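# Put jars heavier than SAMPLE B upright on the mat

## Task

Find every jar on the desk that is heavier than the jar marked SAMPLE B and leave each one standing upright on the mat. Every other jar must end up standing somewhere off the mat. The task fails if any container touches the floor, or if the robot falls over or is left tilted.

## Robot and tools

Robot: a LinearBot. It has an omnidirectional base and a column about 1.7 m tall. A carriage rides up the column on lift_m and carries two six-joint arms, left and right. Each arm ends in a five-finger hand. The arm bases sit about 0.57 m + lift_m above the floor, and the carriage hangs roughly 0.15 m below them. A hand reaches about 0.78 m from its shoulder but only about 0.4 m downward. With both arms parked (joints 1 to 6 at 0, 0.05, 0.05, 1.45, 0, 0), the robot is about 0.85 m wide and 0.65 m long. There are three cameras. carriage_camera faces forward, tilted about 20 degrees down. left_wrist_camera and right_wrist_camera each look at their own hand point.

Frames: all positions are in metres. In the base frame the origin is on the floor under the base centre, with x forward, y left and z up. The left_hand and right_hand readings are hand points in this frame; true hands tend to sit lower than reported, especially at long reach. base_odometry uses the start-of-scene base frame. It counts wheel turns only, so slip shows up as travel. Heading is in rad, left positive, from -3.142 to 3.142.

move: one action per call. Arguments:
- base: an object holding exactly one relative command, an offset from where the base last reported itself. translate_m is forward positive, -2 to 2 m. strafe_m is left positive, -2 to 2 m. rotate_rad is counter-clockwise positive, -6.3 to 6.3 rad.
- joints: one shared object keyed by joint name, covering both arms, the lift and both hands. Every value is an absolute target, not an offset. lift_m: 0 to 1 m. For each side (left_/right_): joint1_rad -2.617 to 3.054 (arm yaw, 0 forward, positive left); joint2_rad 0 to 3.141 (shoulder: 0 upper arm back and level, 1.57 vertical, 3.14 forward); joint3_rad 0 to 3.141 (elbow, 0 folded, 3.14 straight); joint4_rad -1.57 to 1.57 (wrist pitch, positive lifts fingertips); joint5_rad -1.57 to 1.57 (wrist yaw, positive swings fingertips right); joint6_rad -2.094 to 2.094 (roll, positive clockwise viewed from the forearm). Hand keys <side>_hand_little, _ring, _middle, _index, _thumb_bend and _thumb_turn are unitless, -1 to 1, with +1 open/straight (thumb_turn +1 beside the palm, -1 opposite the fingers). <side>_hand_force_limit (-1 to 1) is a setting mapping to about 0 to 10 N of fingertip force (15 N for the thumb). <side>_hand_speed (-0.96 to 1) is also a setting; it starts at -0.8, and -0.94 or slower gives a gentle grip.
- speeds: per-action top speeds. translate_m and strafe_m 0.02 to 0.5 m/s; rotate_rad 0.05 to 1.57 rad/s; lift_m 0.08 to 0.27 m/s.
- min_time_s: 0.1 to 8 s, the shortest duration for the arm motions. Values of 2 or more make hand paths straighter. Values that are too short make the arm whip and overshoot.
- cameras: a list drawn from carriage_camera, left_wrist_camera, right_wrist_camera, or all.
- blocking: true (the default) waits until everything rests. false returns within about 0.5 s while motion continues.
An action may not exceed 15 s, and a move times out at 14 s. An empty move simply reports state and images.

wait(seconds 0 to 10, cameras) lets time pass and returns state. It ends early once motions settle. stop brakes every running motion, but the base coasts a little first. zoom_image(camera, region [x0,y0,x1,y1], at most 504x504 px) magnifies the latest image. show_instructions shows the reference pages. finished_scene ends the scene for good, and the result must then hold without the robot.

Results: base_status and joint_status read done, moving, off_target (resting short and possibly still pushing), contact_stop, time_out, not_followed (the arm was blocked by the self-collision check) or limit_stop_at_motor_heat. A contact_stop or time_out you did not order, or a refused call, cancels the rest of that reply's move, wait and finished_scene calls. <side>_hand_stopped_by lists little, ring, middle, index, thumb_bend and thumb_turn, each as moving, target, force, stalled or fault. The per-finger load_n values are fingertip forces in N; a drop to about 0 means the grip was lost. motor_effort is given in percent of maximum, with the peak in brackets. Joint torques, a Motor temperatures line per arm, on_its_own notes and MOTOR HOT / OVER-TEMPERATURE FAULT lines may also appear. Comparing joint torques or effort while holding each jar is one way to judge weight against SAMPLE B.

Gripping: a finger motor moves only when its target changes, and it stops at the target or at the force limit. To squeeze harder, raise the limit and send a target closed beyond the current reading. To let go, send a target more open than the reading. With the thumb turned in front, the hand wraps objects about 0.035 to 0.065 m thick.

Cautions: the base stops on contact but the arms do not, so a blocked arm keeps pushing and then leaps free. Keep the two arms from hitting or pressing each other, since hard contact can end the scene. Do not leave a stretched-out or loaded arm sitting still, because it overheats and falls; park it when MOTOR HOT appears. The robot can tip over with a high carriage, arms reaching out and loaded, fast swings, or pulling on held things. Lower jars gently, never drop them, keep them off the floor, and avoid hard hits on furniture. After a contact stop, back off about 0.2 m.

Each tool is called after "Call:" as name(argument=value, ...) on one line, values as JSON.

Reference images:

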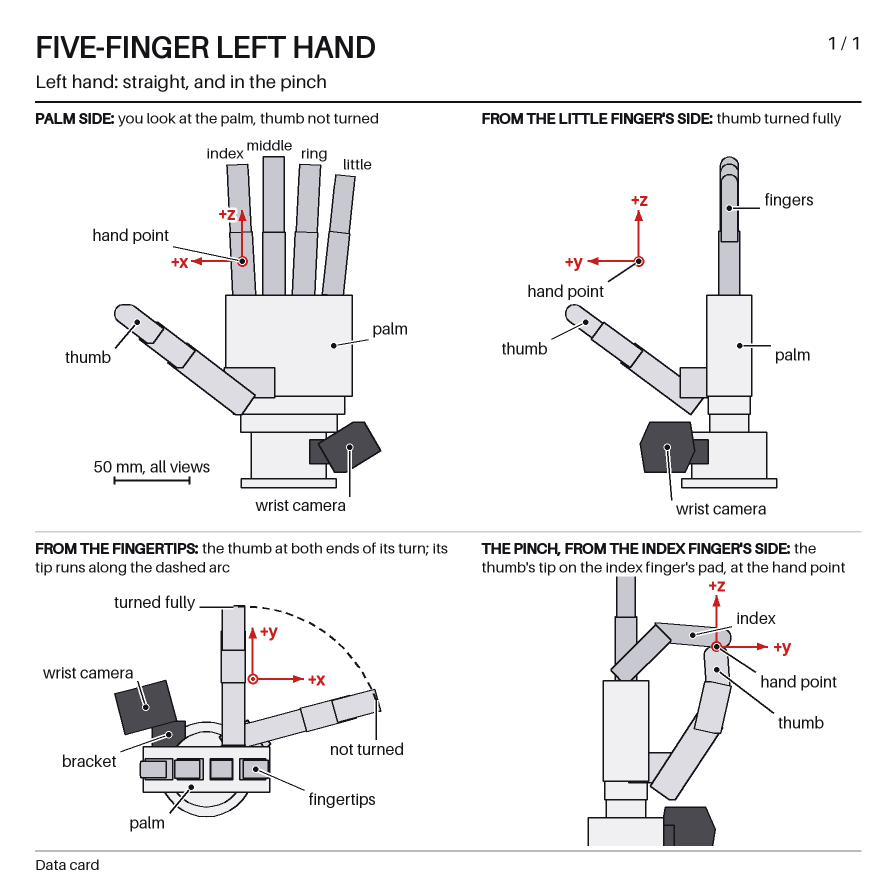

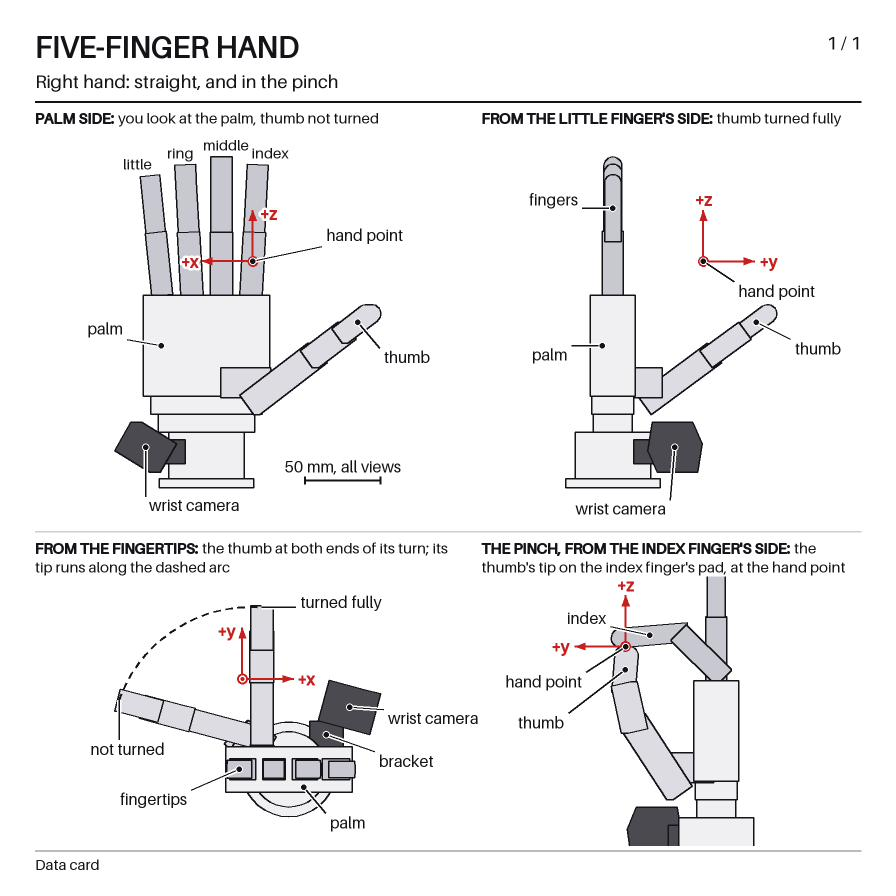

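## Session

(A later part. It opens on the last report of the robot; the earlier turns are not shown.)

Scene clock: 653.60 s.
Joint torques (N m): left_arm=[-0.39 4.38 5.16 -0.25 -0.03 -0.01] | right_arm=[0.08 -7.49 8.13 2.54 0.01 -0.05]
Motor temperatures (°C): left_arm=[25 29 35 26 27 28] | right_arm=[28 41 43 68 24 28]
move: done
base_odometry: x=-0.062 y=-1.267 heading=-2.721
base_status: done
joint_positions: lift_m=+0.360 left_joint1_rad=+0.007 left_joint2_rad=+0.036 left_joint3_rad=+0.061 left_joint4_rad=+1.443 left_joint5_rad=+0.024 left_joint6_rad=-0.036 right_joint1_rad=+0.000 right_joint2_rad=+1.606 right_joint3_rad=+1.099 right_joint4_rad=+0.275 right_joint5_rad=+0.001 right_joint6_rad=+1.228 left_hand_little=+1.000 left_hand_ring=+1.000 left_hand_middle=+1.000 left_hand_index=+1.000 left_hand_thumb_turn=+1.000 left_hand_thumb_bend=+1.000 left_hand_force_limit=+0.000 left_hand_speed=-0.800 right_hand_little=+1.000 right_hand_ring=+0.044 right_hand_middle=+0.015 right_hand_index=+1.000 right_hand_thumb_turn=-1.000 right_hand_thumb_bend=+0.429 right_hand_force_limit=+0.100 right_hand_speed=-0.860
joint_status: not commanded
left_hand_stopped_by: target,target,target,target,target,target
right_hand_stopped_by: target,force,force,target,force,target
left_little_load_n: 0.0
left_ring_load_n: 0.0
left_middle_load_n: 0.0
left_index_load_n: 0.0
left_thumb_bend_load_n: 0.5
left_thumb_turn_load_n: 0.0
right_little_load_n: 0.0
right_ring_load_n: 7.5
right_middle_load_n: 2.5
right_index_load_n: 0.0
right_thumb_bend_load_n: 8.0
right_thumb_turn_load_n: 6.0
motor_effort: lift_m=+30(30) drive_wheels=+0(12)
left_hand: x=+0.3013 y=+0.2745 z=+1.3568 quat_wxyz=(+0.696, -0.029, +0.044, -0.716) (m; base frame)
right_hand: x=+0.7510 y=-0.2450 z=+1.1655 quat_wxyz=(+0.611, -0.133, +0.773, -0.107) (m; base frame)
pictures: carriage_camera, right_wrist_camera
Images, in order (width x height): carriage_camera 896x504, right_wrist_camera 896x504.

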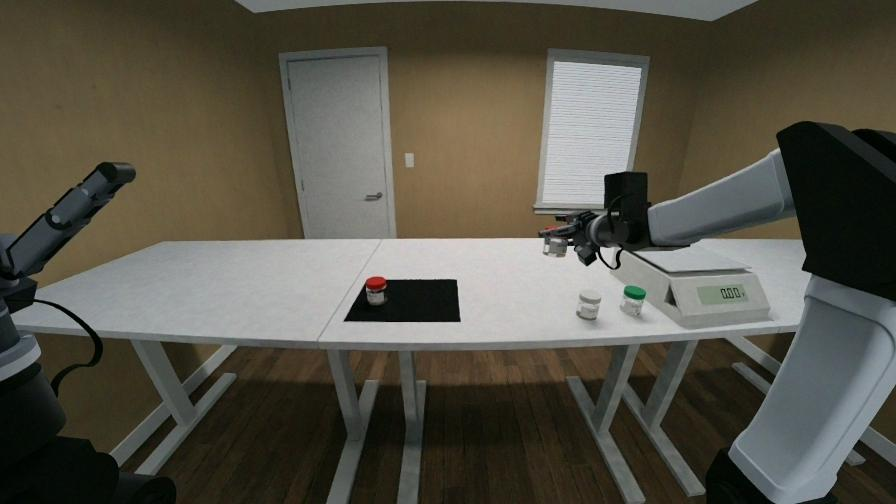

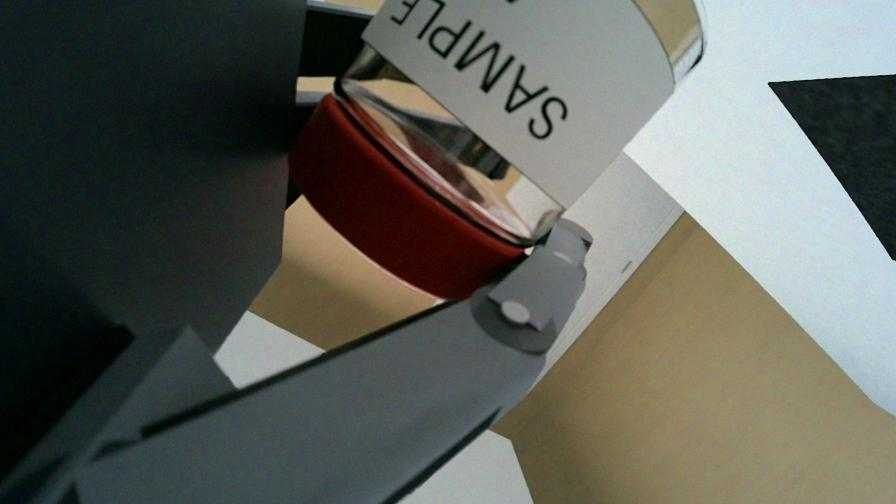

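Call:
move(base={"strafe_m": 0.06}, speeds={"strafe_m": 0.12})

Call:
move(joints={"lift_m": 0.2}, speeds={"lift_m": 0.15}, cameras=["carriage_camera"])

Call:
zoom_image(camera="carriage_camera", region=[440, 180, 680, 300])

Call:
move(joints={"lift_m": 0.187}, speeds={"lift_m": 0.08})

Call:
move(joints={"right_hand_speed": -0.86, "right_hand_middle": 1, "right_hand_ring": 1, "right_hand_thumb_bend": 1})

Call:
move(base={"strafe_m": -0.01}, speeds={"strafe_m": 0.06})

Call:
move(base={"translate_m": -0.14}, speeds={"translate_m": 0.12}, cameras=["carriage_camera", "right_wrist_camera"])

Call:
zoom_image(camera="carriage_camera", region=[440, 180, 680, 300])

Scene clock: 663.20 s.
Joint torques (N m): left_arm=[-0.38 4.41 5.16 -0.24 -0.04 -0.01] | right_arm=[0.4 -7.62 8.35 2.47 -0.02 -0.06]
Motor temperatures (°C): left_arm=[25 29 35 26 27 28] | right_arm=[28 41 43 69 24 28]
move: done
base_odometry: x=-0.037 y=-1.322 heading=-2.721
base_status: done
joint_positions: lift_m=+0.360 left_joint1_rad=+0.007 left_joint2_rad=+0.036 left_joint3_rad=+0.061 left_joint4_rad=+1.443 left_joint5_rad=+0.024 left_joint6_rad=-0.036 right_joint1_rad=+0.001 right_joint2_rad=+1.606 right_joint3_rad=+1.099 right_joint4_rad=+0.275 right_joint5_rad=+0.000 right_joint6_rad=+1.228 left_hand_little=+1.000 left_hand_ring=+1.000 left_hand_middle=+1.000 left_hand_index=+1.000 left_hand_thumb_turn=+1.000 left_hand_thumb_bend=+1.000 left_hand_force_limit=+0.000 left_hand_speed=-0.800 right_hand_little=+1.000 right_hand_ring=+0.044 right_hand_middle=+0.015 right_hand_index=+1.000 right_hand_thumb_turn=-1.000 right_hand_thumb_bend=+0.429 right_hand_force_limit=+0.100 right_hand_speed=-0.860
joint_status: not commanded
left_hand_stopped_by: target,target,target,target,target,target
right_hand_stopped_by: target,force,force,target,force,target
left_little_load_n: 0.0
left_ring_load_n: 0.0
left_middle_load_n: 0.0
left_index_load_n: 0.0
left_thumb_bend_load_n: 0.0
left_thumb_turn_load_n: 0.0
right_little_load_n: 0.0
right_ring_load_n: 7.0
right_middle_load_n: 2.5
right_index_load_n: -0.5
right_thumb_bend_load_n: 8.0
right_thumb_turn_load_n: 6.5
motor_effort: lift_m=+30(31) drive_wheels=-2(11)
left_hand: x=+0.3013 y=+0.2745 z=+1.3568 quat_wxyz=(+0.696, -0.029, +0.044, -0.716) (m; base frame)
right_hand: x=+0.7508 y=-0.2437 z=+1.1655 quat_wxyz=(+0.611, -0.134, +0.773, -0.106) (m; base frame)
pictures: none

Scene clock: 664.70 s.
Joint torques (N m): left_arm=[-0.35 4.41 5.19 -0.24 -0.03 -0.01] | right_arm=[-0.12 -7.95 8.1 2.61 0.02 -0.02]
Motor temperatures (°C): left_arm=[25 29 35 26 27 28] | right_arm=[28 41 43 69 24 28]
move: done
base_odometry: x=-0.037 y=-1.322 heading=-2.721
base_status: not commanded
joint_positions: lift_m=+0.200 left_joint1_rad=+0.007 left_joint2_rad=+0.036 left_joint3_rad=+0.061 left_joint4_rad=+1.443 left_joint5_rad=+0.024 left_joint6_rad=-0.036 right_joint1_rad=+0.001 right_joint2_rad=+1.606 right_joint3_rad=+1.099 right_joint4_rad=+0.270 right_joint5_rad=+0.000 right_joint6_rad=+1.228 left_hand_little=+1.000 left_hand_ring=+1.000 left_hand_middle=+1.000 left_hand_index=+1.000 left_hand_thumb_turn=+1.000 left_hand_thumb_bend=+1.000 left_hand_force_limit=+0.000 left_hand_speed=-0.800 right_hand_little=+1.000 right_hand_ring=+0.044 right_hand_middle=+0.015 right_hand_index=+1.000 right_hand_thumb_turn=-1.000 right_hand_thumb_bend=+0.429 right_hand_force_limit=+0.100 right_hand_speed=-0.860
joint_status: all done
left_hand_stopped_by: target,target,target,target,target,target
right_hand_stopped_by: target,force,force,target,force,target
left_little_load_n: 0.0
left_ring_load_n: 0.0
left_middle_load_n: 0.0
left_index_load_n: 0.0
left_thumb_bend_load_n: 0.0
left_thumb_turn_load_n: 0.0
right_little_load_n: 0.0
right_ring_load_n: 7.5
right_middle_load_n: 2.5
right_index_load_n: 0.0
right_thumb_bend_load_n: 8.0
right_thumb_turn_load_n: 6.5
motor_effort: lift_m=+30(32) drive_wheels=-1(3)
left_hand: x=+0.3013 y=+0.2745 z=+1.1968 quat_wxyz=(+0.696, -0.029, +0.044, -0.716) (m; base frame)
right_hand: x=+0.7505 y=-0.2437 z=+1.0040 quat_wxyz=(+0.609, -0.135, +0.774, -0.105) (m; base frame)
pictures: carriage_camera
Images, in order (width x height): carriage_camera 896x504.

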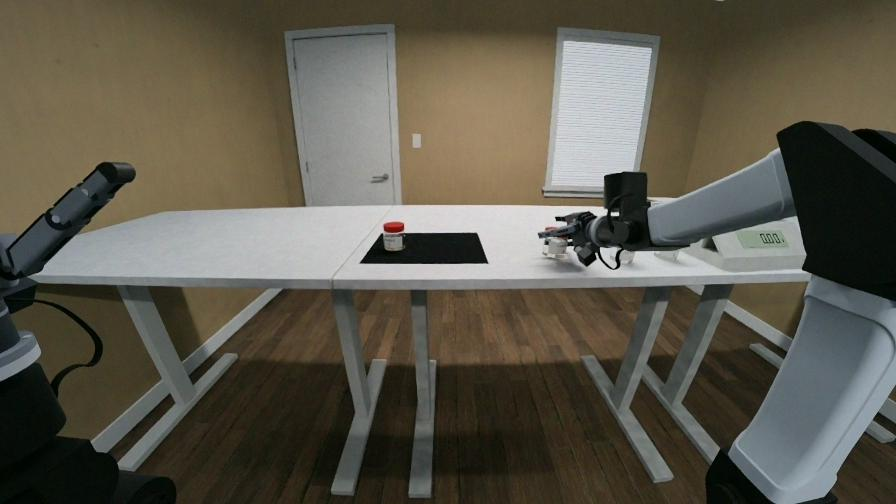

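Scaled by 2.100 from the camera's 896x504 image, which has a finer 1280x720 frame.

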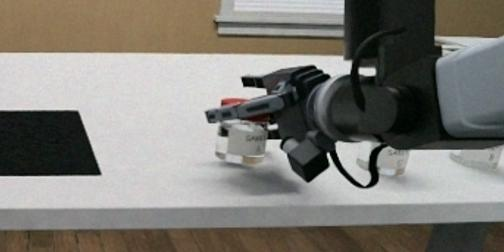

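Scene clock: 665.23 s.
Joint torques (N m): left_arm=[-0.35 4.4 5.19 -0.24 -0.04 0] | right_arm=[-0.05 -7.69 8.42 2.49 0 -0.05]
Motor temperatures (°C): left_arm=[25 29 35 26 27 28] | right_arm=[28 41 43 69 24 28]
move: done
base_odometry: x=-0.037 y=-1.322 heading=-2.721
base_status: not commanded
joint_positions: lift_m=+0.187 left_joint1_rad=+0.007 left_joint2_rad=+0.036 left_joint3_rad=+0.061 left_joint4_rad=+1.443 left_joint5_rad=+0.024 left_joint6_rad=-0.036 right_joint1_rad=+0.001 right_joint2_rad=+1.606 right_joint3_rad=+1.099 right_joint4_rad=+0.279 right_joint5_rad=+0.000 right_joint6_rad=+1.228 left_hand_little=+1.000 left_hand_ring=+1.000 left_hand_middle=+1.000 left_hand_index=+1.000 left_hand_thumb_turn=+1.000 left_hand_thumb_bend=+1.000 left_hand_force_limit=+0.000 left_hand_speed=-0.800 right_hand_little=+1.000 right_hand_ring=+0.044 right_hand_middle=+0.015 right_hand_index=+1.000 right_hand_thumb_turn=-1.000 right_hand_thumb_bend=+0.430 right_hand_force_limit=+0.100 right_hand_speed=-0.860
joint_status: all done
left_hand_stopped_by: target,target,target,target,target,target
right_hand_stopped_by: target,force,force,target,force,target
left_little_load_n: 0.0
left_ring_load_n: 0.0
left_middle_load_n: 0.0
left_index_load_n: 0.0
left_thumb_bend_load_n: 0.0
left_thumb_turn_load_n: 0.0
right_little_load_n: 0.0
right_ring_load_n: 6.5
right_middle_load_n: 2.5
right_index_load_n: 0.0
right_thumb_bend_load_n: 8.0
right_thumb_turn_load_n: 6.0
motor_effort: lift_m=+29(31) drive_wheels=-2(3)
left_hand: x=+0.3013 y=+0.2745 z=+1.1839 quat_wxyz=(+0.696, -0.029, +0.044, -0.716) (m; base frame)
right_hand: x=+0.7511 y=-0.2437 z=+0.9937 quat_wxyz=(+0.613, -0.134, +0.771, -0.106) (m; base frame)
pictures: none

Scene clock: 668.57 s.
Joint torques (N m): left_arm=[-0.35 4.4 5.18 -0.25 -0.04 -0.01] | right_arm=[-0.05 -7.68 8.34 2.55 -0.06 -0.02]
Motor temperatures (°C): left_arm=[25 29 35 26 27 28] | right_arm=[28 41 43 69 24 28]
move: done
base_odometry: x=-0.037 y=-1.322 heading=-2.721
base_status: not commanded
joint_positions: lift_m=+0.187 left_joint1_rad=+0.007 left_joint2_rad=+0.036 left_joint3_rad=+0.061 left_joint4_rad=+1.443 left_joint5_rad=+0.024 left_joint6_rad=-0.036 right_joint1_rad=+0.001 right_joint2_rad=+1.606 right_joint3_rad=+1.099 right_joint4_rad=+0.279 right_joint5_rad=+0.000 right_joint6_rad=+1.228 left_hand_little=+1.000 left_hand_ring=+1.000 left_hand_middle=+1.000 left_hand_index=+1.000 left_hand_thumb_turn=+1.000 left_hand_thumb_bend=+1.000 left_hand_force_limit=+0.000 left_hand_speed=-0.800 right_hand_little=+1.000 right_hand_ring=+1.000 right_hand_middle=+1.000 right_hand_index=+1.000 right_hand_thumb_turn=-1.000 right_hand_thumb_bend=+1.000 right_hand_force_limit=+0.100 right_hand_speed=-0.860
joint_status: all done
left_hand_stopped_by: target,target,target,target,target,target
right_hand_stopped_by: target,target,target,target,target,target
left_little_load_n: 0.0
left_ring_load_n: 0.0
left_middle_load_n: 0.0
left_index_load_n: 0.0
left_thumb_bend_load_n: 0.0
left_thumb_turn_load_n: 0.0
right_little_load_n: 0.0
right_ring_load_n: 0.0
right_middle_load_n: 0.0
right_index_load_n: 0.0
right_thumb_bend_load_n: 0.0
right_thumb_turn_load_n: 0.0
motor_effort: lift_m=+29(30) drive_wheels=-2(3)
left_hand: x=+0.3013 y=+0.2745 z=+1.1839 quat_wxyz=(+0.696, -0.029, +0.044, -0.716) (m; base frame)
right_hand: x=+0.7511 y=-0.2437 z=+0.9937 quat_wxyz=(+0.613, -0.134, +0.771, -0.106) (m; base frame)
pictures: none

Scene clock: 669.27 s.
Joint torques (N m): left_arm=[-0.35 4.4 5.18 -0.24 -0.04 0] | right_arm=[-0.17 -7.27 8.36 2.49 -0.04 -0.01]
Motor temperatures (°C): left_arm=[25 29 35 26 27 28] | right_arm=[28 41 43 69 24 28]
move: done
base_odometry: x=-0.042 y=-1.313 heading=-2.721
base_status: done
joint_positions: lift_m=+0.187 left_joint1_rad=+0.007 left_joint2_rad=+0.036 left_joint3_rad=+0.061 left_joint4_rad=+1.443 left_joint5_rad=+0.024 left_joint6_rad=-0.036 right_joint1_rad=+0.000 right_joint2_rad=+1.606 right_joint3_rad=+1.099 right_joint4_rad=+0.283 right_joint5_rad=+0.001 right_joint6_rad=+1.228 left_hand_little=+1.000 left_hand_ring=+1.000 left_hand_middle=+1.000 left_hand_index=+1.000 left_hand_thumb_turn=+1.000 left_hand_thumb_bend=+1.000 left_hand_force_limit=+0.000 left_hand_speed=-0.800 right_hand_little=+1.000 right_hand_ring=+1.000 right_hand_middle=+1.000 right_hand_index=+1.000 right_hand_thumb_turn=-1.000 right_hand_thumb_bend=+1.000 right_hand_force_limit=+0.100 right_hand_speed=-0.860
joint_status: not commanded
left_hand_stopped_by: target,target,target,target,target,target
right_hand_stopped_by: target,target,target,target,target,target
left_little_load_n: 0.0
left_ring_load_n: 0.0
left_middle_load_n: 0.0
left_index_load_n: 0.0
left_thumb_bend_load_n: 0.0
left_thumb_turn_load_n: 0.0
right_little_load_n: 0.0
right_ring_load_n: 0.0
right_middle_load_n: 0.0
right_index_load_n: 0.0
right_thumb_bend_load_n: 0.0
right_thumb_turn_load_n: -0.5
motor_effort: lift_m=+30(30) drive_wheels=+2(13)
left_hand: x=+0.3013 y=+0.2745 z=+1.1839 quat_wxyz=(+0.696, -0.029, +0.044, -0.716) (m; base frame)
right_hand: x=+0.7514 y=-0.2446 z=+0.9946 quat_wxyz=(+0.614, -0.133, +0.770, -0.107) (m; base frame)
pictures: none

Scene clock: 671.20 s.
Joint torques (N m): left_arm=[-0.36 4.41 5.18 -0.24 -0.05 0] | right_arm=[-0.1 -7.72 8.36 2.49 0.03 -0.12]
Motor temperatures (°C): left_arm=[25 29 35 26 27 28] | right_arm=[28 41 43 69 24 28]
move: done
base_odometry: x=+0.086 y=-1.256 heading=-2.721
base_status: done
joint_positions: lift_m=+0.187 left_joint1_rad=+0.007 left_joint2_rad=+0.036 left_joint3_rad=+0.061 left_joint4_rad=+1.443 left_joint5_rad=+0.024 left_joint6_rad=-0.036 right_joint1_rad=+0.000 right_joint2_rad=+1.606 right_joint3_rad=+1.099 right_joint4_rad=+0.284 right_joint5_rad=+0.001 right_joint6_rad=+1.228 left_hand_little=+1.000 left_hand_ring=+1.000 left_hand_middle=+1.000 left_hand_index=+1.000 left_hand_thumb_turn=+1.000 left_hand_thumb_bend=+1.000 left_hand_force_limit=+0.000 left_hand_speed=-0.800 right_hand_little=+1.000 right_hand_ring=+1.000 right_hand_middle=+1.000 right_hand_index=+1.000 right_hand_thumb_turn=-1.000 right_hand_thumb_bend=+1.000 right_hand_force_limit=+0.100 right_hand_speed=-0.860
joint_status: not commanded
left_hand_stopped_by: target,target,target,target,target,target
right_hand_stopped_by: target,target,target,target,target,target
left_little_load_n: 0.0
left_ring_load_n: 0.0
left_middle_load_n: -0.5
left_index_load_n: 0.0
left_thumb_bend_load_n: 0.0
left_thumb_turn_load_n: 0.0
right_little_load_n: 0.0
right_ring_load_n: 0.0
right_middle_load_n: 0.0
right_index_load_n: 0.0
right_thumb_bend_load_n: 0.0
right_thumb_turn_load_n: 0.0
motor_effort: lift_m=+29(30) drive_wheels=+0(12)
left_hand: x=+0.3013 y=+0.2745 z=+1.1839 quat_wxyz=(+0.696, -0.029, +0.044, -0.716) (m; base frame)
right_hand: x=+0.7514 y=-0.2446 z=+0.9949 quat_wxyz=(+0.615, -0.133, +0.770, -0.107) (m; base frame)
pictures: carriage_camera, right_wrist_camera
Images, in order (width x height): carriage_camera 896x504, right_wrist_camera 896x504.

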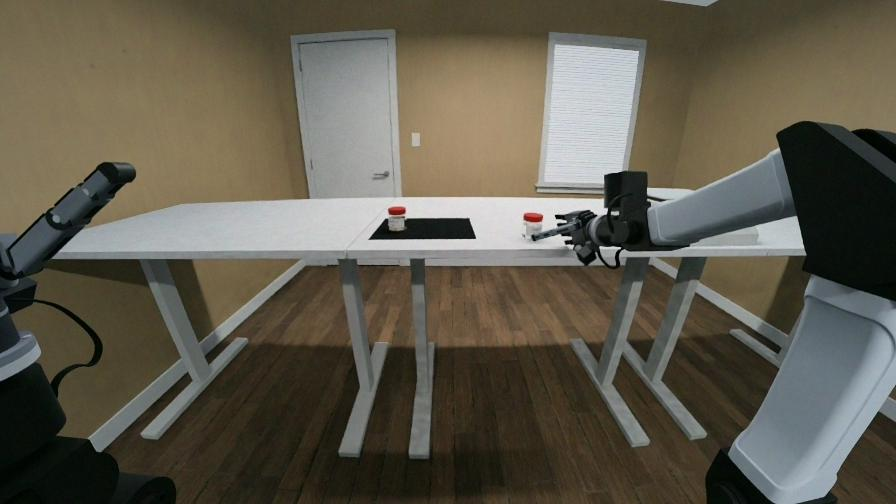

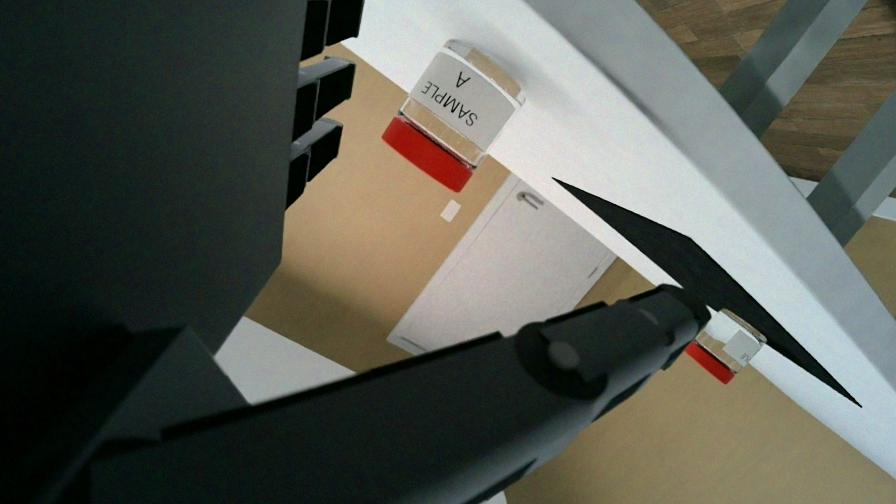

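Scaled by 2.100 from the camera's 896x504 image, which has a finer 1280x720 frame.

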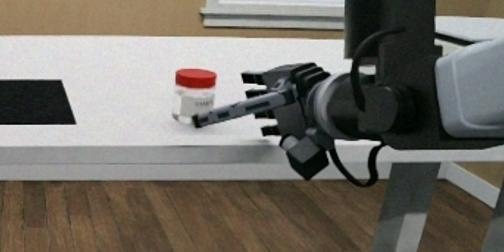

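Call:
move(base={"strafe_m": -0.171}, joints={"lift_m": 0.184}, speeds={"strafe_m": 0.15}, cameras=["carriage_camera", "right_wrist_camera"])

Call:
zoom_image(camera="carriage_camera", region=[440, 180, 640, 280])

Scene clock: 676.97 s.
Joint torques (N m): left_arm=[-0.36 4.41 5.16 -0.25 -0.03 -0.01] | right_arm=[-0.09 -7.68 8.35 2.49 -0.07 -0.03]
Motor temperatures (°C): left_arm=[25 29 35 26 27 28] | right_arm=[28 41 43 68 24 28]
move: done
base_odometry: x=+0.017 y=-1.100 heading=-2.721
base_status: done
joint_positions: lift_m=+0.184 left_joint1_rad=+0.007 left_joint2_rad=+0.036 left_joint3_rad=+0.061 left_joint4_rad=+1.443 left_joint5_rad=+0.024 left_joint6_rad=-0.036 right_joint1_rad=+0.001 right_joint2_rad=+1.606 right_joint3_rad=+1.099 right_joint4_rad=+0.288 right_joint5_rad=-0.001 right_joint6_rad=+1.228 left_hand_little=+1.000 left_hand_ring=+1.000 left_hand_middle=+1.000 left_hand_index=+1.000 left_hand_thumb_turn=+1.000 left_hand_thumb_bend=+1.000 left_hand_force_limit=+0.000 left_hand_speed=-0.800 right_hand_little=+1.000 right_hand_ring=+1.000 right_hand_middle=+1.000 right_hand_index=+1.000 right_hand_thumb_turn=-1.000 right_hand_thumb_bend=+1.000 right_hand_force_limit=+0.100 right_hand_speed=-0.860
joint_status: all done
left_hand_stopped_by: target,target,target,target,target,target
right_hand_stopped_by: target,target,target,target,target,target
left_little_load_n: 0.0
left_ring_load_n: 0.0
left_middle_load_n: 0.0
left_index_load_n: 0.0
left_thumb_bend_load_n: 0.0
left_thumb_turn_load_n: 0.0
right_little_load_n: 0.0
right_ring_load_n: 0.0
right_middle_load_n: 0.0
right_index_load_n: 0.0
right_thumb_bend_load_n: 0.0
right_thumb_turn_load_n: -0.5
motor_effort: lift_m=+29(32) drive_wheels=-3(12)
left_hand: x=+0.3013 y=+0.2745 z=+1.1809 quat_wxyz=(+0.696, -0.029, +0.044, -0.716) (m; base frame)
right_hand: x=+0.7514 y=-0.2436 z=+0.9931 quat_wxyz=(+0.617, -0.134, +0.769, -0.106) (m; base frame)
pictures: carriage_camera, right_wrist_camera
Images, in order (width x height): carriage_camera 896x504, right_wrist_camera 896x504.

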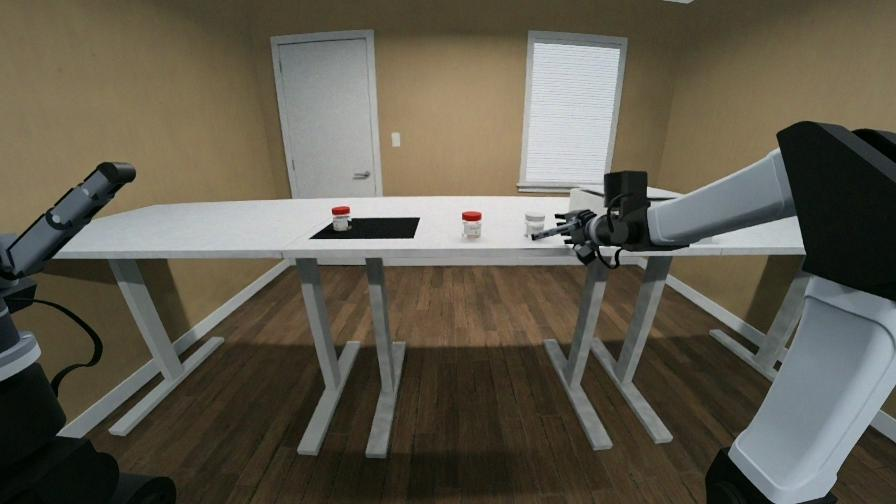

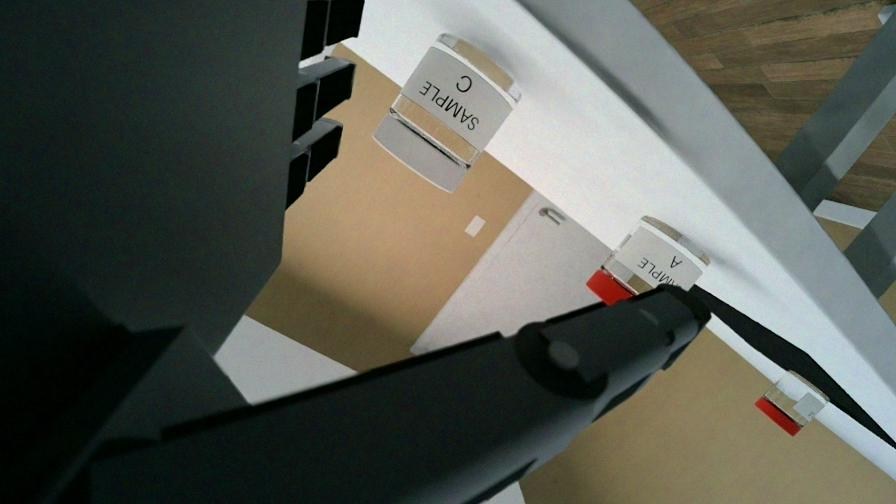

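Scaled by 2.520 from the camera's 896x504 image, which has a finer 1280x720 frame.

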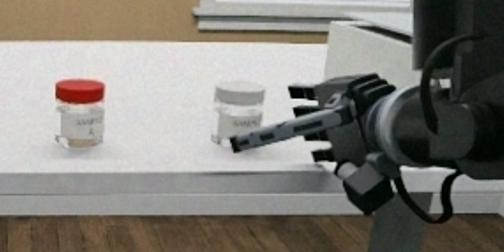

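Call:
move(base={"strafe_m": -0.008}, speeds={"strafe_m": 0.06})

Call:
move(base={"translate_m": 0.085}, speeds={"translate_m": 0.1}, cameras=["carriage_camera", "right_wrist_camera"])

Call:
zoom_image(camera="carriage_camera", region=[480, 200, 620, 280])

Scene clock: 682.50 s.
Joint torques (N m): left_arm=[-0.35 4.41 5.16 -0.25 -0.04 -0.01] | right_arm=[-0.06 -7.49 8.23 2.52 -0.04 -0.05]
Motor temperatures (°C): left_arm=[25 29 35 26 27 28] | right_arm=[28 41 43 67 24 28]
move: done
base_odometry: x=+0.014 y=-1.092 heading=-2.721
base_status: done
joint_positions: lift_m=+0.184 left_joint1_rad=+0.007 left_joint2_rad=+0.036 left_joint3_rad=+0.061 left_joint4_rad=+1.443 left_joint5_rad=+0.024 left_joint6_rad=-0.036 right_joint1_rad=-0.001 right_joint2_rad=+1.606 right_joint3_rad=+1.099 right_joint4_rad=+0.289 right_joint5_rad=+0.000 right_joint6_rad=+1.228 left_hand_little=+1.000 left_hand_ring=+1.000 left_hand_middle=+1.000 left_hand_index=+1.000 left_hand_thumb_turn=+1.000 left_hand_thumb_bend=+1.000 left_hand_force_limit=+0.000 left_hand_speed=-0.800 right_hand_little=+1.000 right_hand_ring=+1.000 right_hand_middle=+1.000 right_hand_index=+1.000 right_hand_thumb_turn=-1.000 right_hand_thumb_bend=+1.000 right_hand_force_limit=+0.100 right_hand_speed=-0.860
joint_status: not commanded
left_hand_stopped_by: target,target,target,target,target,target
right_hand_stopped_by: target,target,target,target,target,target
left_little_load_n: 0.0
left_ring_load_n: 0.0
left_middle_load_n: 0.0
left_index_load_n: 0.0
left_thumb_bend_load_n: 0.0
left_thumb_turn_load_n: 0.0
right_little_load_n: 0.0
right_ring_load_n: 0.0
right_middle_load_n: 0.0
right_index_load_n: 0.0
right_thumb_bend_load_n: 0.0
right_thumb_turn_load_n: 0.0
motor_effort: lift_m=+29(29) drive_wheels=-2(14)
left_hand: x=+0.3013 y=+0.2745 z=+1.1809 quat_wxyz=(+0.696, -0.029, +0.044, -0.716) (m; base frame)
right_hand: x=+0.7516 y=-0.2448 z=+0.9932 quat_wxyz=(+0.617, -0.133, +0.769, -0.107) (m; base frame)
pictures: none

Scene clock: 684.03 s.
Joint torques (N m): left_arm=[-0.38 4.38 5.14 -0.25 -0.03 0] | right_arm=[0.18 -7.72 8.31 2.45 -0.03 -0.01]
Motor temperatures (°C): left_arm=[25 29 35 26 27 28] | right_arm=[28 41 43 67 24 28]
move: done
base_odometry: x=-0.064 y=-1.126 heading=-2.722
base_status: done
joint_positions: lift_m=+0.184 left_joint1_rad=+0.007 left_joint2_rad=+0.036 left_joint3_rad=+0.061 left_joint4_rad=+1.444 left_joint5_rad=+0.024 left_joint6_rad=-0.036 right_joint1_rad=-0.001 right_joint2_rad=+1.606 right_joint3_rad=+1.099 right_joint4_rad=+0.290 right_joint5_rad=+0.000 right_joint6_rad=+1.228 left_hand_little=+1.000 left_hand_ring=+1.000 left_hand_middle=+1.000 left_hand_index=+1.000 left_hand_thumb_turn=+1.000 left_hand_thumb_bend=+1.000 left_hand_force_limit=+0.000 left_hand_speed=-0.800 right_hand_little=+1.000 right_hand_ring=+1.000 right_hand_middle=+1.000 right_hand_index=+1.000 right_hand_thumb_turn=-1.000 right_hand_thumb_bend=+1.000 right_hand_force_limit=+0.100 right_hand_speed=-0.860
joint_status: not commanded
left_hand_stopped_by: target,target,target,target,target,target
right_hand_stopped_by: target,target,target,target,target,target
left_little_load_n: 0.0
left_ring_load_n: 0.0
left_middle_load_n: 0.0
left_index_load_n: 0.0
left_thumb_bend_load_n: 0.0
left_thumb_turn_load_n: 0.0
right_little_load_n: 0.0
right_ring_load_n: 0.0
right_middle_load_n: 0.0
right_index_load_n: 0.0
right_thumb_bend_load_n: 0.0
right_thumb_turn_load_n: 0.0
motor_effort: lift_m=+29(29) drive_wheels=-5(13)
left_hand: x=+0.3011 y=+0.2745 z=+1.1810 quat_wxyz=(+0.696, -0.028, +0.044, -0.716) (m; base frame)
right_hand: x=+0.7517 y=-0.2448 z=+0.9936 quat_wxyz=(+0.617, -0.133, +0.768, -0.107) (m; base frame)
pictures: carriage_camera, right_wrist_camera
Images, in order (width x height): carriage_camera 896x504, right_wrist_camera 896x504.

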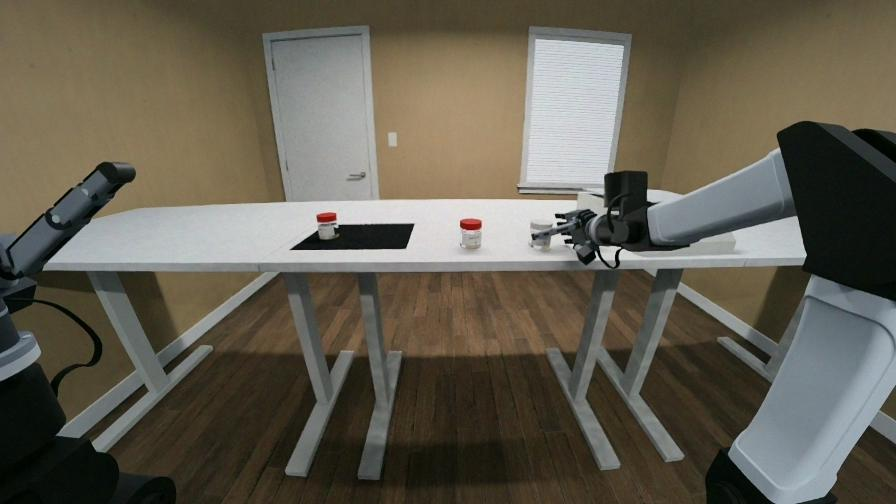

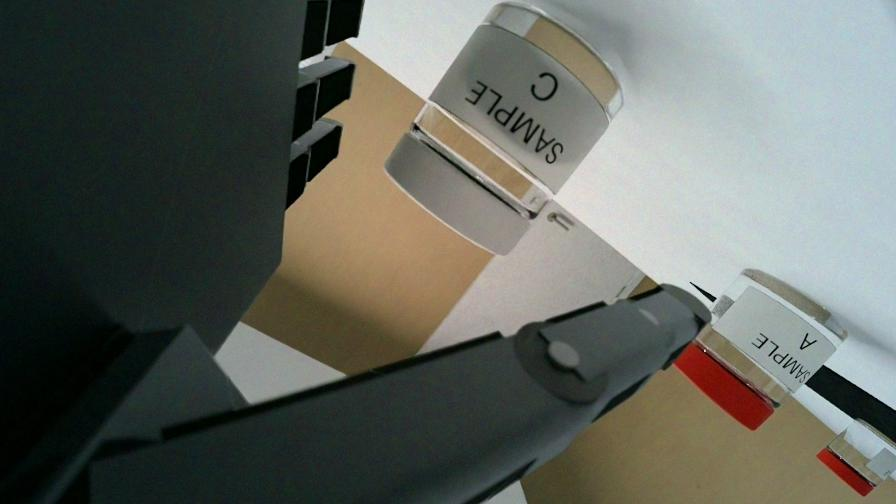

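Scaled by 3.600 from the camera's 896x504 image, which has a finer 1280x720 frame.

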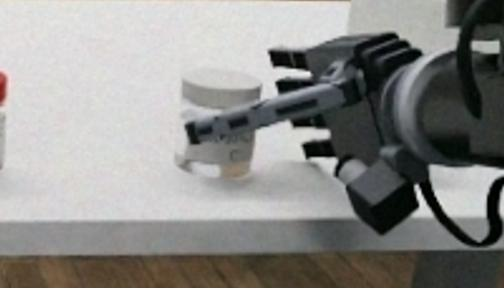

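Call:
move(base={"translate_m": 0.063}, speeds={"translate_m": 0.08}, cameras=["carriage_camera", "right_wrist_camera"])

Scene clock: 687.80 s.
Joint torques (N m): left_arm=[-0.36 4.4 5.2 -0.25 -0.03 -0.01] | right_arm=[0.05 -7.61 8.16 2.4 -0.06 -0.04]
Motor temperatures (°C): left_arm=[25 29 35 26 27 28] | right_arm=[28 41 43 66 24 28]
move: done
base_odometry: x=-0.122 y=-1.152 heading=-2.723
base_status: done
joint_positions: lift_m=+0.184 left_joint1_rad=+0.007 left_joint2_rad=+0.036 left_joint3_rad=+0.061 left_joint4_rad=+1.444 left_joint5_rad=+0.024 left_joint6_rad=-0.036 right_joint1_rad=-0.001 right_joint2_rad=+1.606 right_joint3_rad=+1.099 right_joint4_rad=+0.290 right_joint5_rad=+0.000 right_joint6_rad=+1.228 left_hand_little=+1.000 left_hand_ring=+1.000 left_hand_middle=+1.000 left_hand_index=+1.000 left_hand_thumb_turn=+1.000 left_hand_thumb_bend=+1.000 left_hand_force_limit=+0.000 left_hand_speed=-0.800 right_hand_little=+1.000 right_hand_ring=+1.000 right_hand_middle=+1.000 right_hand_index=+1.000 right_hand_thumb_turn=-1.000 right_hand_thumb_bend=+1.000 right_hand_force_limit=+0.100 right_hand_speed=-0.860
joint_status: not commanded
left_hand_stopped_by: target,target,target,target,target,target
right_hand_stopped_by: target,target,target,target,target,target
left_little_load_n: 0.0
left_ring_load_n: 0.0
left_middle_load_n: 0.0
left_index_load_n: 0.0
left_thumb_bend_load_n: 0.0
left_thumb_turn_load_n: 0.0
right_little_load_n: 0.0
right_ring_load_n: -0.5
right_middle_load_n: 0.0
right_index_load_n: 0.0
right_thumb_bend_load_n: 0.0
right_thumb_turn_load_n: -0.5
motor_effort: lift_m=+29(29) drive_wheels=-5(15)
left_hand: x=+0.3010 y=+0.2745 z=+1.1810 quat_wxyz=(+0.696, -0.028, +0.044, -0.716) (m; base frame)
right_hand: x=+0.7517 y=-0.2448 z=+0.9936 quat_wxyz=(+0.617, -0.133, +0.768, -0.107) (m; base frame)
pictures: carriage_camera, right_wrist_camera
Images, in order (width x height): carriage_camera 896x504, right_wrist_camera 896x504.

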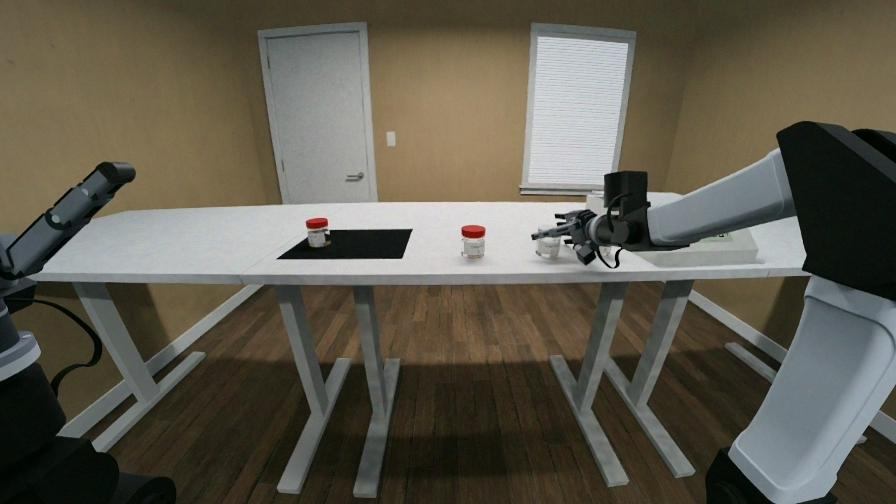

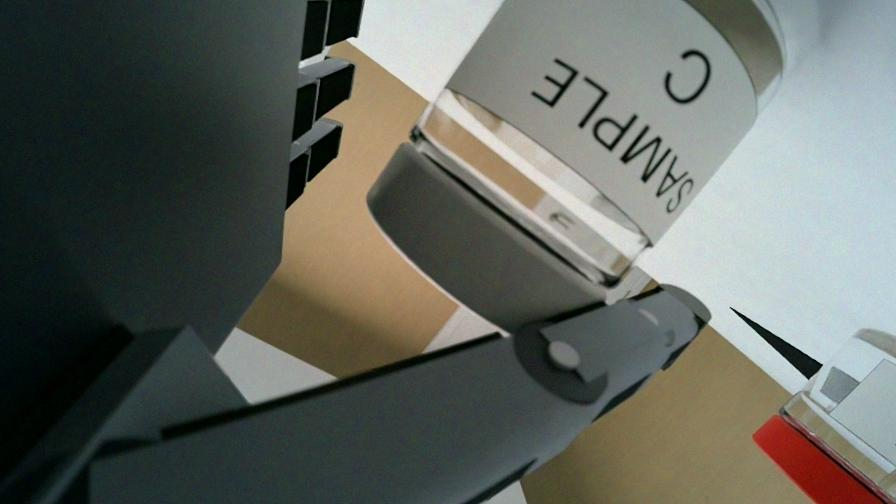

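Call:
move(joints={"right_hand_speed": -0.86, "right_hand_force_limit": -0.2, "right_hand_middle": -0.6, "right_hand_ring": -0.6, "right_hand_thumb_bend": -0.3})

Call:
move(joints={"right_hand_force_limit": 0.1, "right_hand_middle": -0.7, "right_hand_ring": -0.7, "right_hand_thumb_bend": -0.4}, cameras=["right_wrist_camera"])

Call:
move(joints={"lift_m": 0.36}, speeds={"lift_m": 0.15})

Call:
move(base={"strafe_m": -0.329}, speeds={"strafe_m": 0.2}, cameras=["carriage_camera", "right_wrist_camera"])

Call:
zoom_image(camera="carriage_camera", region=[440, 200, 680, 380])

Scene clock: 698.70 s.
Joint torques (N m): left_arm=[-0.35 4.41 5.18 -0.26 -0.03 -0.01] | right_arm=[0.01 -7.54 8.21 2.44 -0.02 -0.07]
Motor temperatures (°C): left_arm=[25 29 35 26 27 28] | right_arm=[28 41 43 65 24 28]
move: off_target
base_odometry: x=-0.122 y=-1.152 heading=-2.723
base_status: not commanded
joint_positions: lift_m=+0.184 left_joint1_rad=+0.007 left_joint2_rad=+0.036 left_joint3_rad=+0.061 left_joint4_rad=+1.444 left_joint5_rad=+0.024 left_joint6_rad=-0.036 right_joint1_rad=-0.001 right_joint2_rad=+1.606 right_joint3_rad=+1.099 right_joint4_rad=+0.290 right_joint5_rad=+0.000 right_joint6_rad=+1.228 left_hand_little=+1.000 left_hand_ring=+1.000 left_hand_middle=+1.000 left_hand_index=+1.000 left_hand_thumb_turn=+1.000 left_hand_thumb_bend=+1.000 left_hand_force_limit=+0.000 left_hand_speed=-0.800 right_hand_little=+1.000 right_hand_ring=+0.133 right_hand_middle=+0.081 right_hand_index=+1.000 right_hand_thumb_turn=-1.000 right_hand_thumb_bend=+0.537 right_hand_force_limit=-0.200 right_hand_speed=-0.860
joint_status: right_hand_ring off_target (ended at +0.133, target -0.600); right_hand_middle off_target (ended at +0.081, target -0.600); right_hand_thumb_bend off_target (ended at +0.537, target -0.300); the others done
left_hand_stopped_by: target,target,target,target,target,target
right_hand_stopped_by: target,force,force,target,force,target
left_little_load_n: 0.0
left_ring_load_n: 0.0
left_middle_load_n: 0.0
left_index_load_n: 0.0
left_thumb_bend_load_n: 0.0
left_thumb_turn_load_n: 0.0
right_little_load_n: 0.0
right_ring_load_n: 5.0
right_middle_load_n: 4.0
right_index_load_n: 0.0
right_thumb_bend_load_n: 7.0
right_thumb_turn_load_n: 4.5
motor_effort: lift_m=+29(29) drive_wheels=-5(6)
left_hand: x=+0.3010 y=+0.2745 z=+1.1810 quat_wxyz=(+0.696, -0.028, +0.044, -0.716) (m; base frame)
right_hand: x=+0.7517 y=-0.2448 z=+0.9936 quat_wxyz=(+0.617, -0.133, +0.768, -0.107) (m; base frame)
pictures: none

Scene clock: 699.33 s.
Joint torques (N m): left_arm=[-0.39 4.41 5.16 -0.25 -0.03 -0.01] | right_arm=[0.05 -7.64 8.16 2.38 -0.01 -0.05]
Motor temperatures (°C): left_arm=[25 29 35 26 27 28] | right_arm=[28 41 43 65 24 28]
move: off_target
base_odometry: x=-0.122 y=-1.152 heading=-2.723
base_status: not commanded
joint_positions: lift_m=+0.184 left_joint1_rad=+0.007 left_joint2_rad=+0.036 left_joint3_rad=+0.061 left_joint4_rad=+1.444 left_joint5_rad=+0.024 left_joint6_rad=-0.036 right_joint1_rad=-0.001 right_joint2_rad=+1.606 right_joint3_rad=+1.099 right_joint4_rad=+0.290 right_joint5_rad=+0.000 right_joint6_rad=+1.228 left_hand_little=+1.000 left_hand_ring=+1.000 left_hand_middle=+1.000 left_hand_index=+1.000 left_hand_thumb_turn=+1.000 left_hand_thumb_bend=+1.000 left_hand_force_limit=+0.000 left_hand_speed=-0.800 right_hand_little=+1.000 right_hand_ring=+0.122 right_hand_middle=+0.070 right_hand_index=+1.000 right_hand_thumb_turn=-1.000 right_hand_thumb_bend=+0.537 right_hand_force_limit=+0.100 right_hand_speed=-0.860
joint_status: right_hand_ring off_target (ended at +0.122, target -0.700); right_hand_middle off_target (ended at +0.070, target -0.700); right_hand_thumb_bend off_target (ended at +0.537, target -0.400); the others done
left_hand_stopped_by: target,target,target,target,target,target
right_hand_stopped_by: target,force,force,target,force,target
left_little_load_n: 0.0
left_ring_load_n: 0.0
left_middle_load_n: 0.0
left_index_load_n: 0.0
left_thumb_bend_load_n: 0.0
left_thumb_turn_load_n: 0.0
right_little_load_n: 0.0
right_ring_load_n: 6.5
right_middle_load_n: 6.0
right_index_load_n: 0.0
right_thumb_bend_load_n: 9.5
right_thumb_turn_load_n: 6.5
motor_effort: lift_m=+29(29) drive_wheels=-5(6)
left_hand: x=+0.3010 y=+0.2745 z=+1.1810 quat_wxyz=(+0.696, -0.028, +0.044, -0.716) (m; base frame)
right_hand: x=+0.7517 y=-0.2448 z=+0.9936 quat_wxyz=(+0.617, -0.133, +0.768, -0.107) (m; base frame)
pictures: right_wrist_camera
Images, in order (width x height): right_wrist_camera 896x504.

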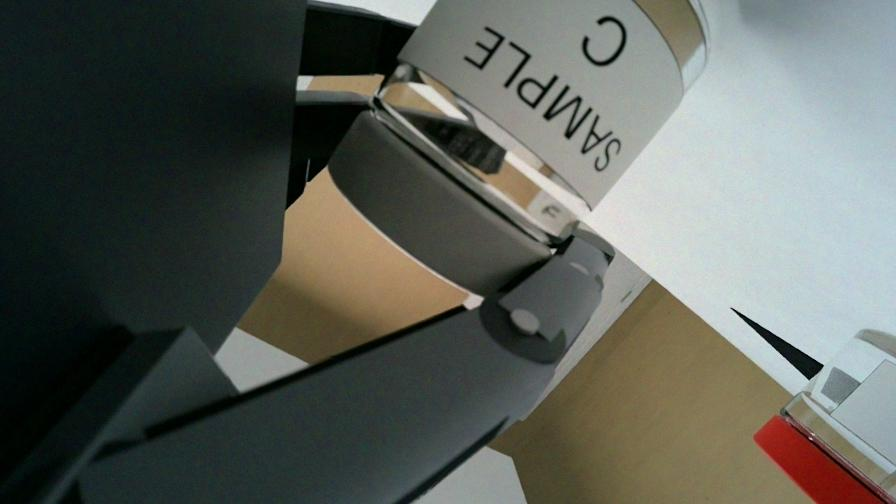

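Scene clock: 700.93 s.
Joint torques (N m): left_arm=[-0.36 4.38 5.14 -0.26 -0.03 0] | right_arm=[0.18 -7.73 8.18 2.63 -0.07 -0.06]
Motor temperatures (°C): left_arm=[25 29 35 26 27 28] | right_arm=[28 41 43 65 24 28]
move: done
base_odometry: x=-0.122 y=-1.152 heading=-2.723
base_status: not commanded
joint_positions: lift_m=+0.360 left_joint1_rad=+0.007 left_joint2_rad=+0.036 left_joint3_rad=+0.061 left_joint4_rad=+1.444 left_joint5_rad=+0.024 left_joint6_rad=-0.036 right_joint1_rad=-0.001 right_joint2_rad=+1.606 right_joint3_rad=+1.099 right_joint4_rad=+0.275 right_joint5_rad=+0.000 right_joint6_rad=+1.228 left_hand_little=+1.000 left_hand_ring=+1.000 left_hand_middle=+1.000 left_hand_index=+1.000 left_hand_thumb_turn=+1.000 left_hand_thumb_bend=+1.000 left_hand_force_limit=+0.000 left_hand_speed=-0.800 right_hand_little=+1.000 right_hand_ring=+0.122 right_hand_middle=+0.070 right_hand_index=+1.000 right_hand_thumb_turn=-1.000 right_hand_thumb_bend=+0.537 right_hand_force_limit=+0.100 right_hand_speed=-0.860
joint_status: all done
left_hand_stopped_by: target,target,target,target,target,target
right_hand_stopped_by: target,force,force,target,force,target
left_little_load_n: 0.0
left_ring_load_n: 0.0
left_middle_load_n: 0.0
left_index_load_n: 0.0
left_thumb_bend_load_n: 0.0
left_thumb_turn_load_n: 0.0
right_little_load_n: 0.0
right_ring_load_n: 6.5
right_middle_load_n: 5.5
right_index_load_n: 0.0
right_thumb_bend_load_n: 9.0
right_thumb_turn_load_n: 6.5
motor_effort: lift_m=+30(37) drive_wheels=+6(7)
left_hand: x=+0.3010 y=+0.2745 z=+1.3569 quat_wxyz=(+0.696, -0.028, +0.044, -0.716) (m; base frame)
right_hand: x=+0.7509 y=-0.2448 z=+1.1653 quat_wxyz=(+0.611, -0.134, +0.773, -0.106) (m; base frame)
pictures: none

Scene clock: 703.67 s.
Joint torques (N m): left_arm=[-0.38 4.41 5.14 -0.25 -0.04 0] | right_arm=[-0.18 -7.45 8.21 2.59 0.01 0.01]
Motor temperatures (°C): left_arm=[25 29 35 26 27 28] | right_arm=[28 41 43 66 24 28]
move: done
base_odometry: x=-0.256 y=-0.851 heading=-2.722
base_status: done
joint_positions: lift_m=+0.360 left_joint1_rad=+0.007 left_joint2_rad=+0.036 left_joint3_rad=+0.061 left_joint4_rad=+1.444 left_joint5_rad=+0.024 left_joint6_rad=-0.036 right_joint1_rad=-0.001 right_joint2_rad=+1.606 right_joint3_rad=+1.099 right_joint4_rad=+0.275 right_joint5_rad=+0.000 right_joint6_rad=+1.227 left_hand_little=+1.000 left_hand_ring=+1.000 left_hand_middle=+1.000 left_hand_index=+1.000 left_hand_thumb_turn=+1.000 left_hand_thumb_bend=+1.000 left_hand_force_limit=+0.000 left_hand_speed=-0.800 right_hand_little=+1.000 right_hand_ring=+0.122 right_hand_middle=+0.070 right_hand_index=+1.000 right_hand_thumb_turn=-1.000 right_hand_thumb_bend=+0.537 right_hand_force_limit=+0.100 right_hand_speed=-0.860
joint_status: not commanded
left_hand_stopped_by: target,target,target,target,target,target
right_hand_stopped_by: target,force,force,target,force,target
left_little_load_n: 0.0
left_ring_load_n: 0.0
left_middle_load_n: 0.0
left_index_load_n: 0.0
left_thumb_bend_load_n: 0.0
left_thumb_turn_load_n: 0.0
right_little_load_n: 0.0
right_ring_load_n: 7.0
right_middle_load_n: 5.5
right_index_load_n: 0.0
right_thumb_bend_load_n: 9.5
right_thumb_turn_load_n: 6.5
motor_effort: lift_m=+30(31) drive_wheels=-2(16)
left_hand: x=+0.3010 y=+0.2745 z=+1.3569 quat_wxyz=(+0.696, -0.028, +0.044, -0.716) (m; base frame)
right_hand: x=+0.7509 y=-0.2449 z=+1.1653 quat_wxyz=(+0.611, -0.134, +0.773, -0.106) (m; base frame)
pictures: carriage_camera, right_wrist_camera
Images, in order (width x height): carriage_camera 896x504, right_wrist_camera 896x504.

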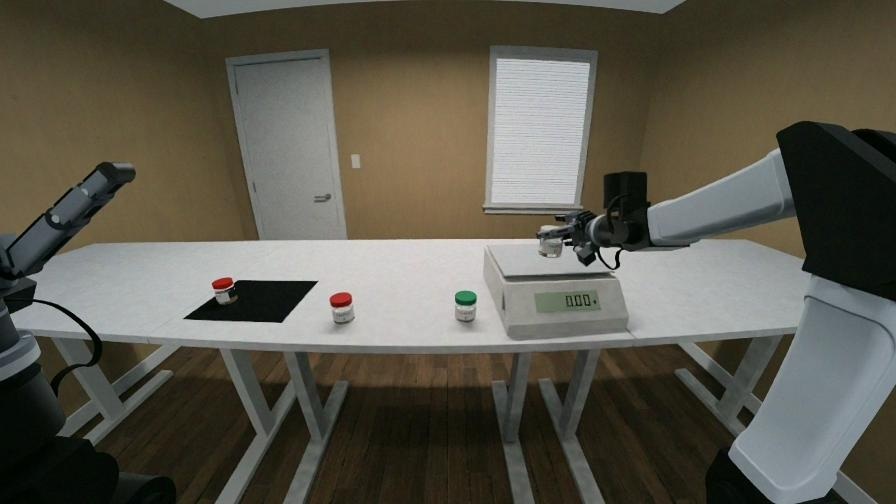

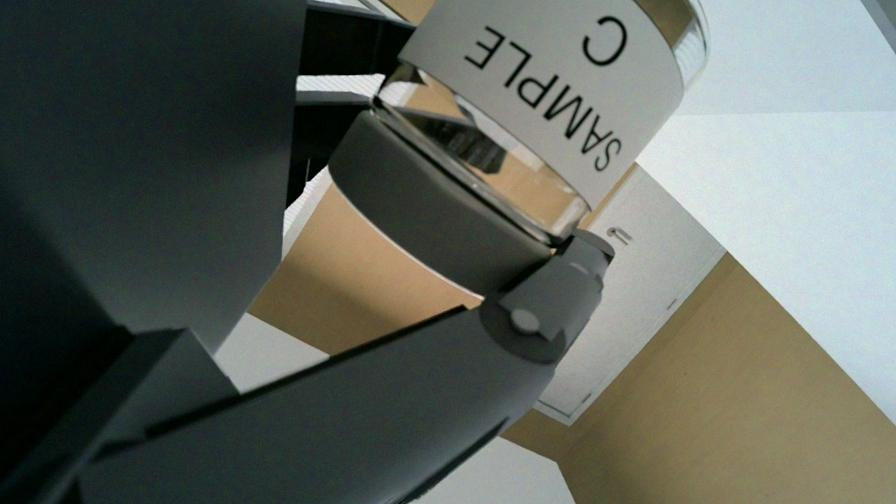

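Scaled by 2.100 from the camera's 896x504 image, which has a finer 1280x720 frame.

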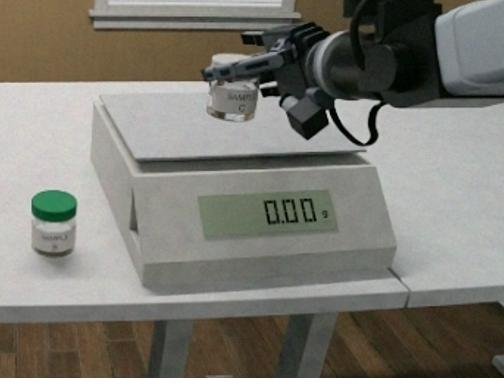

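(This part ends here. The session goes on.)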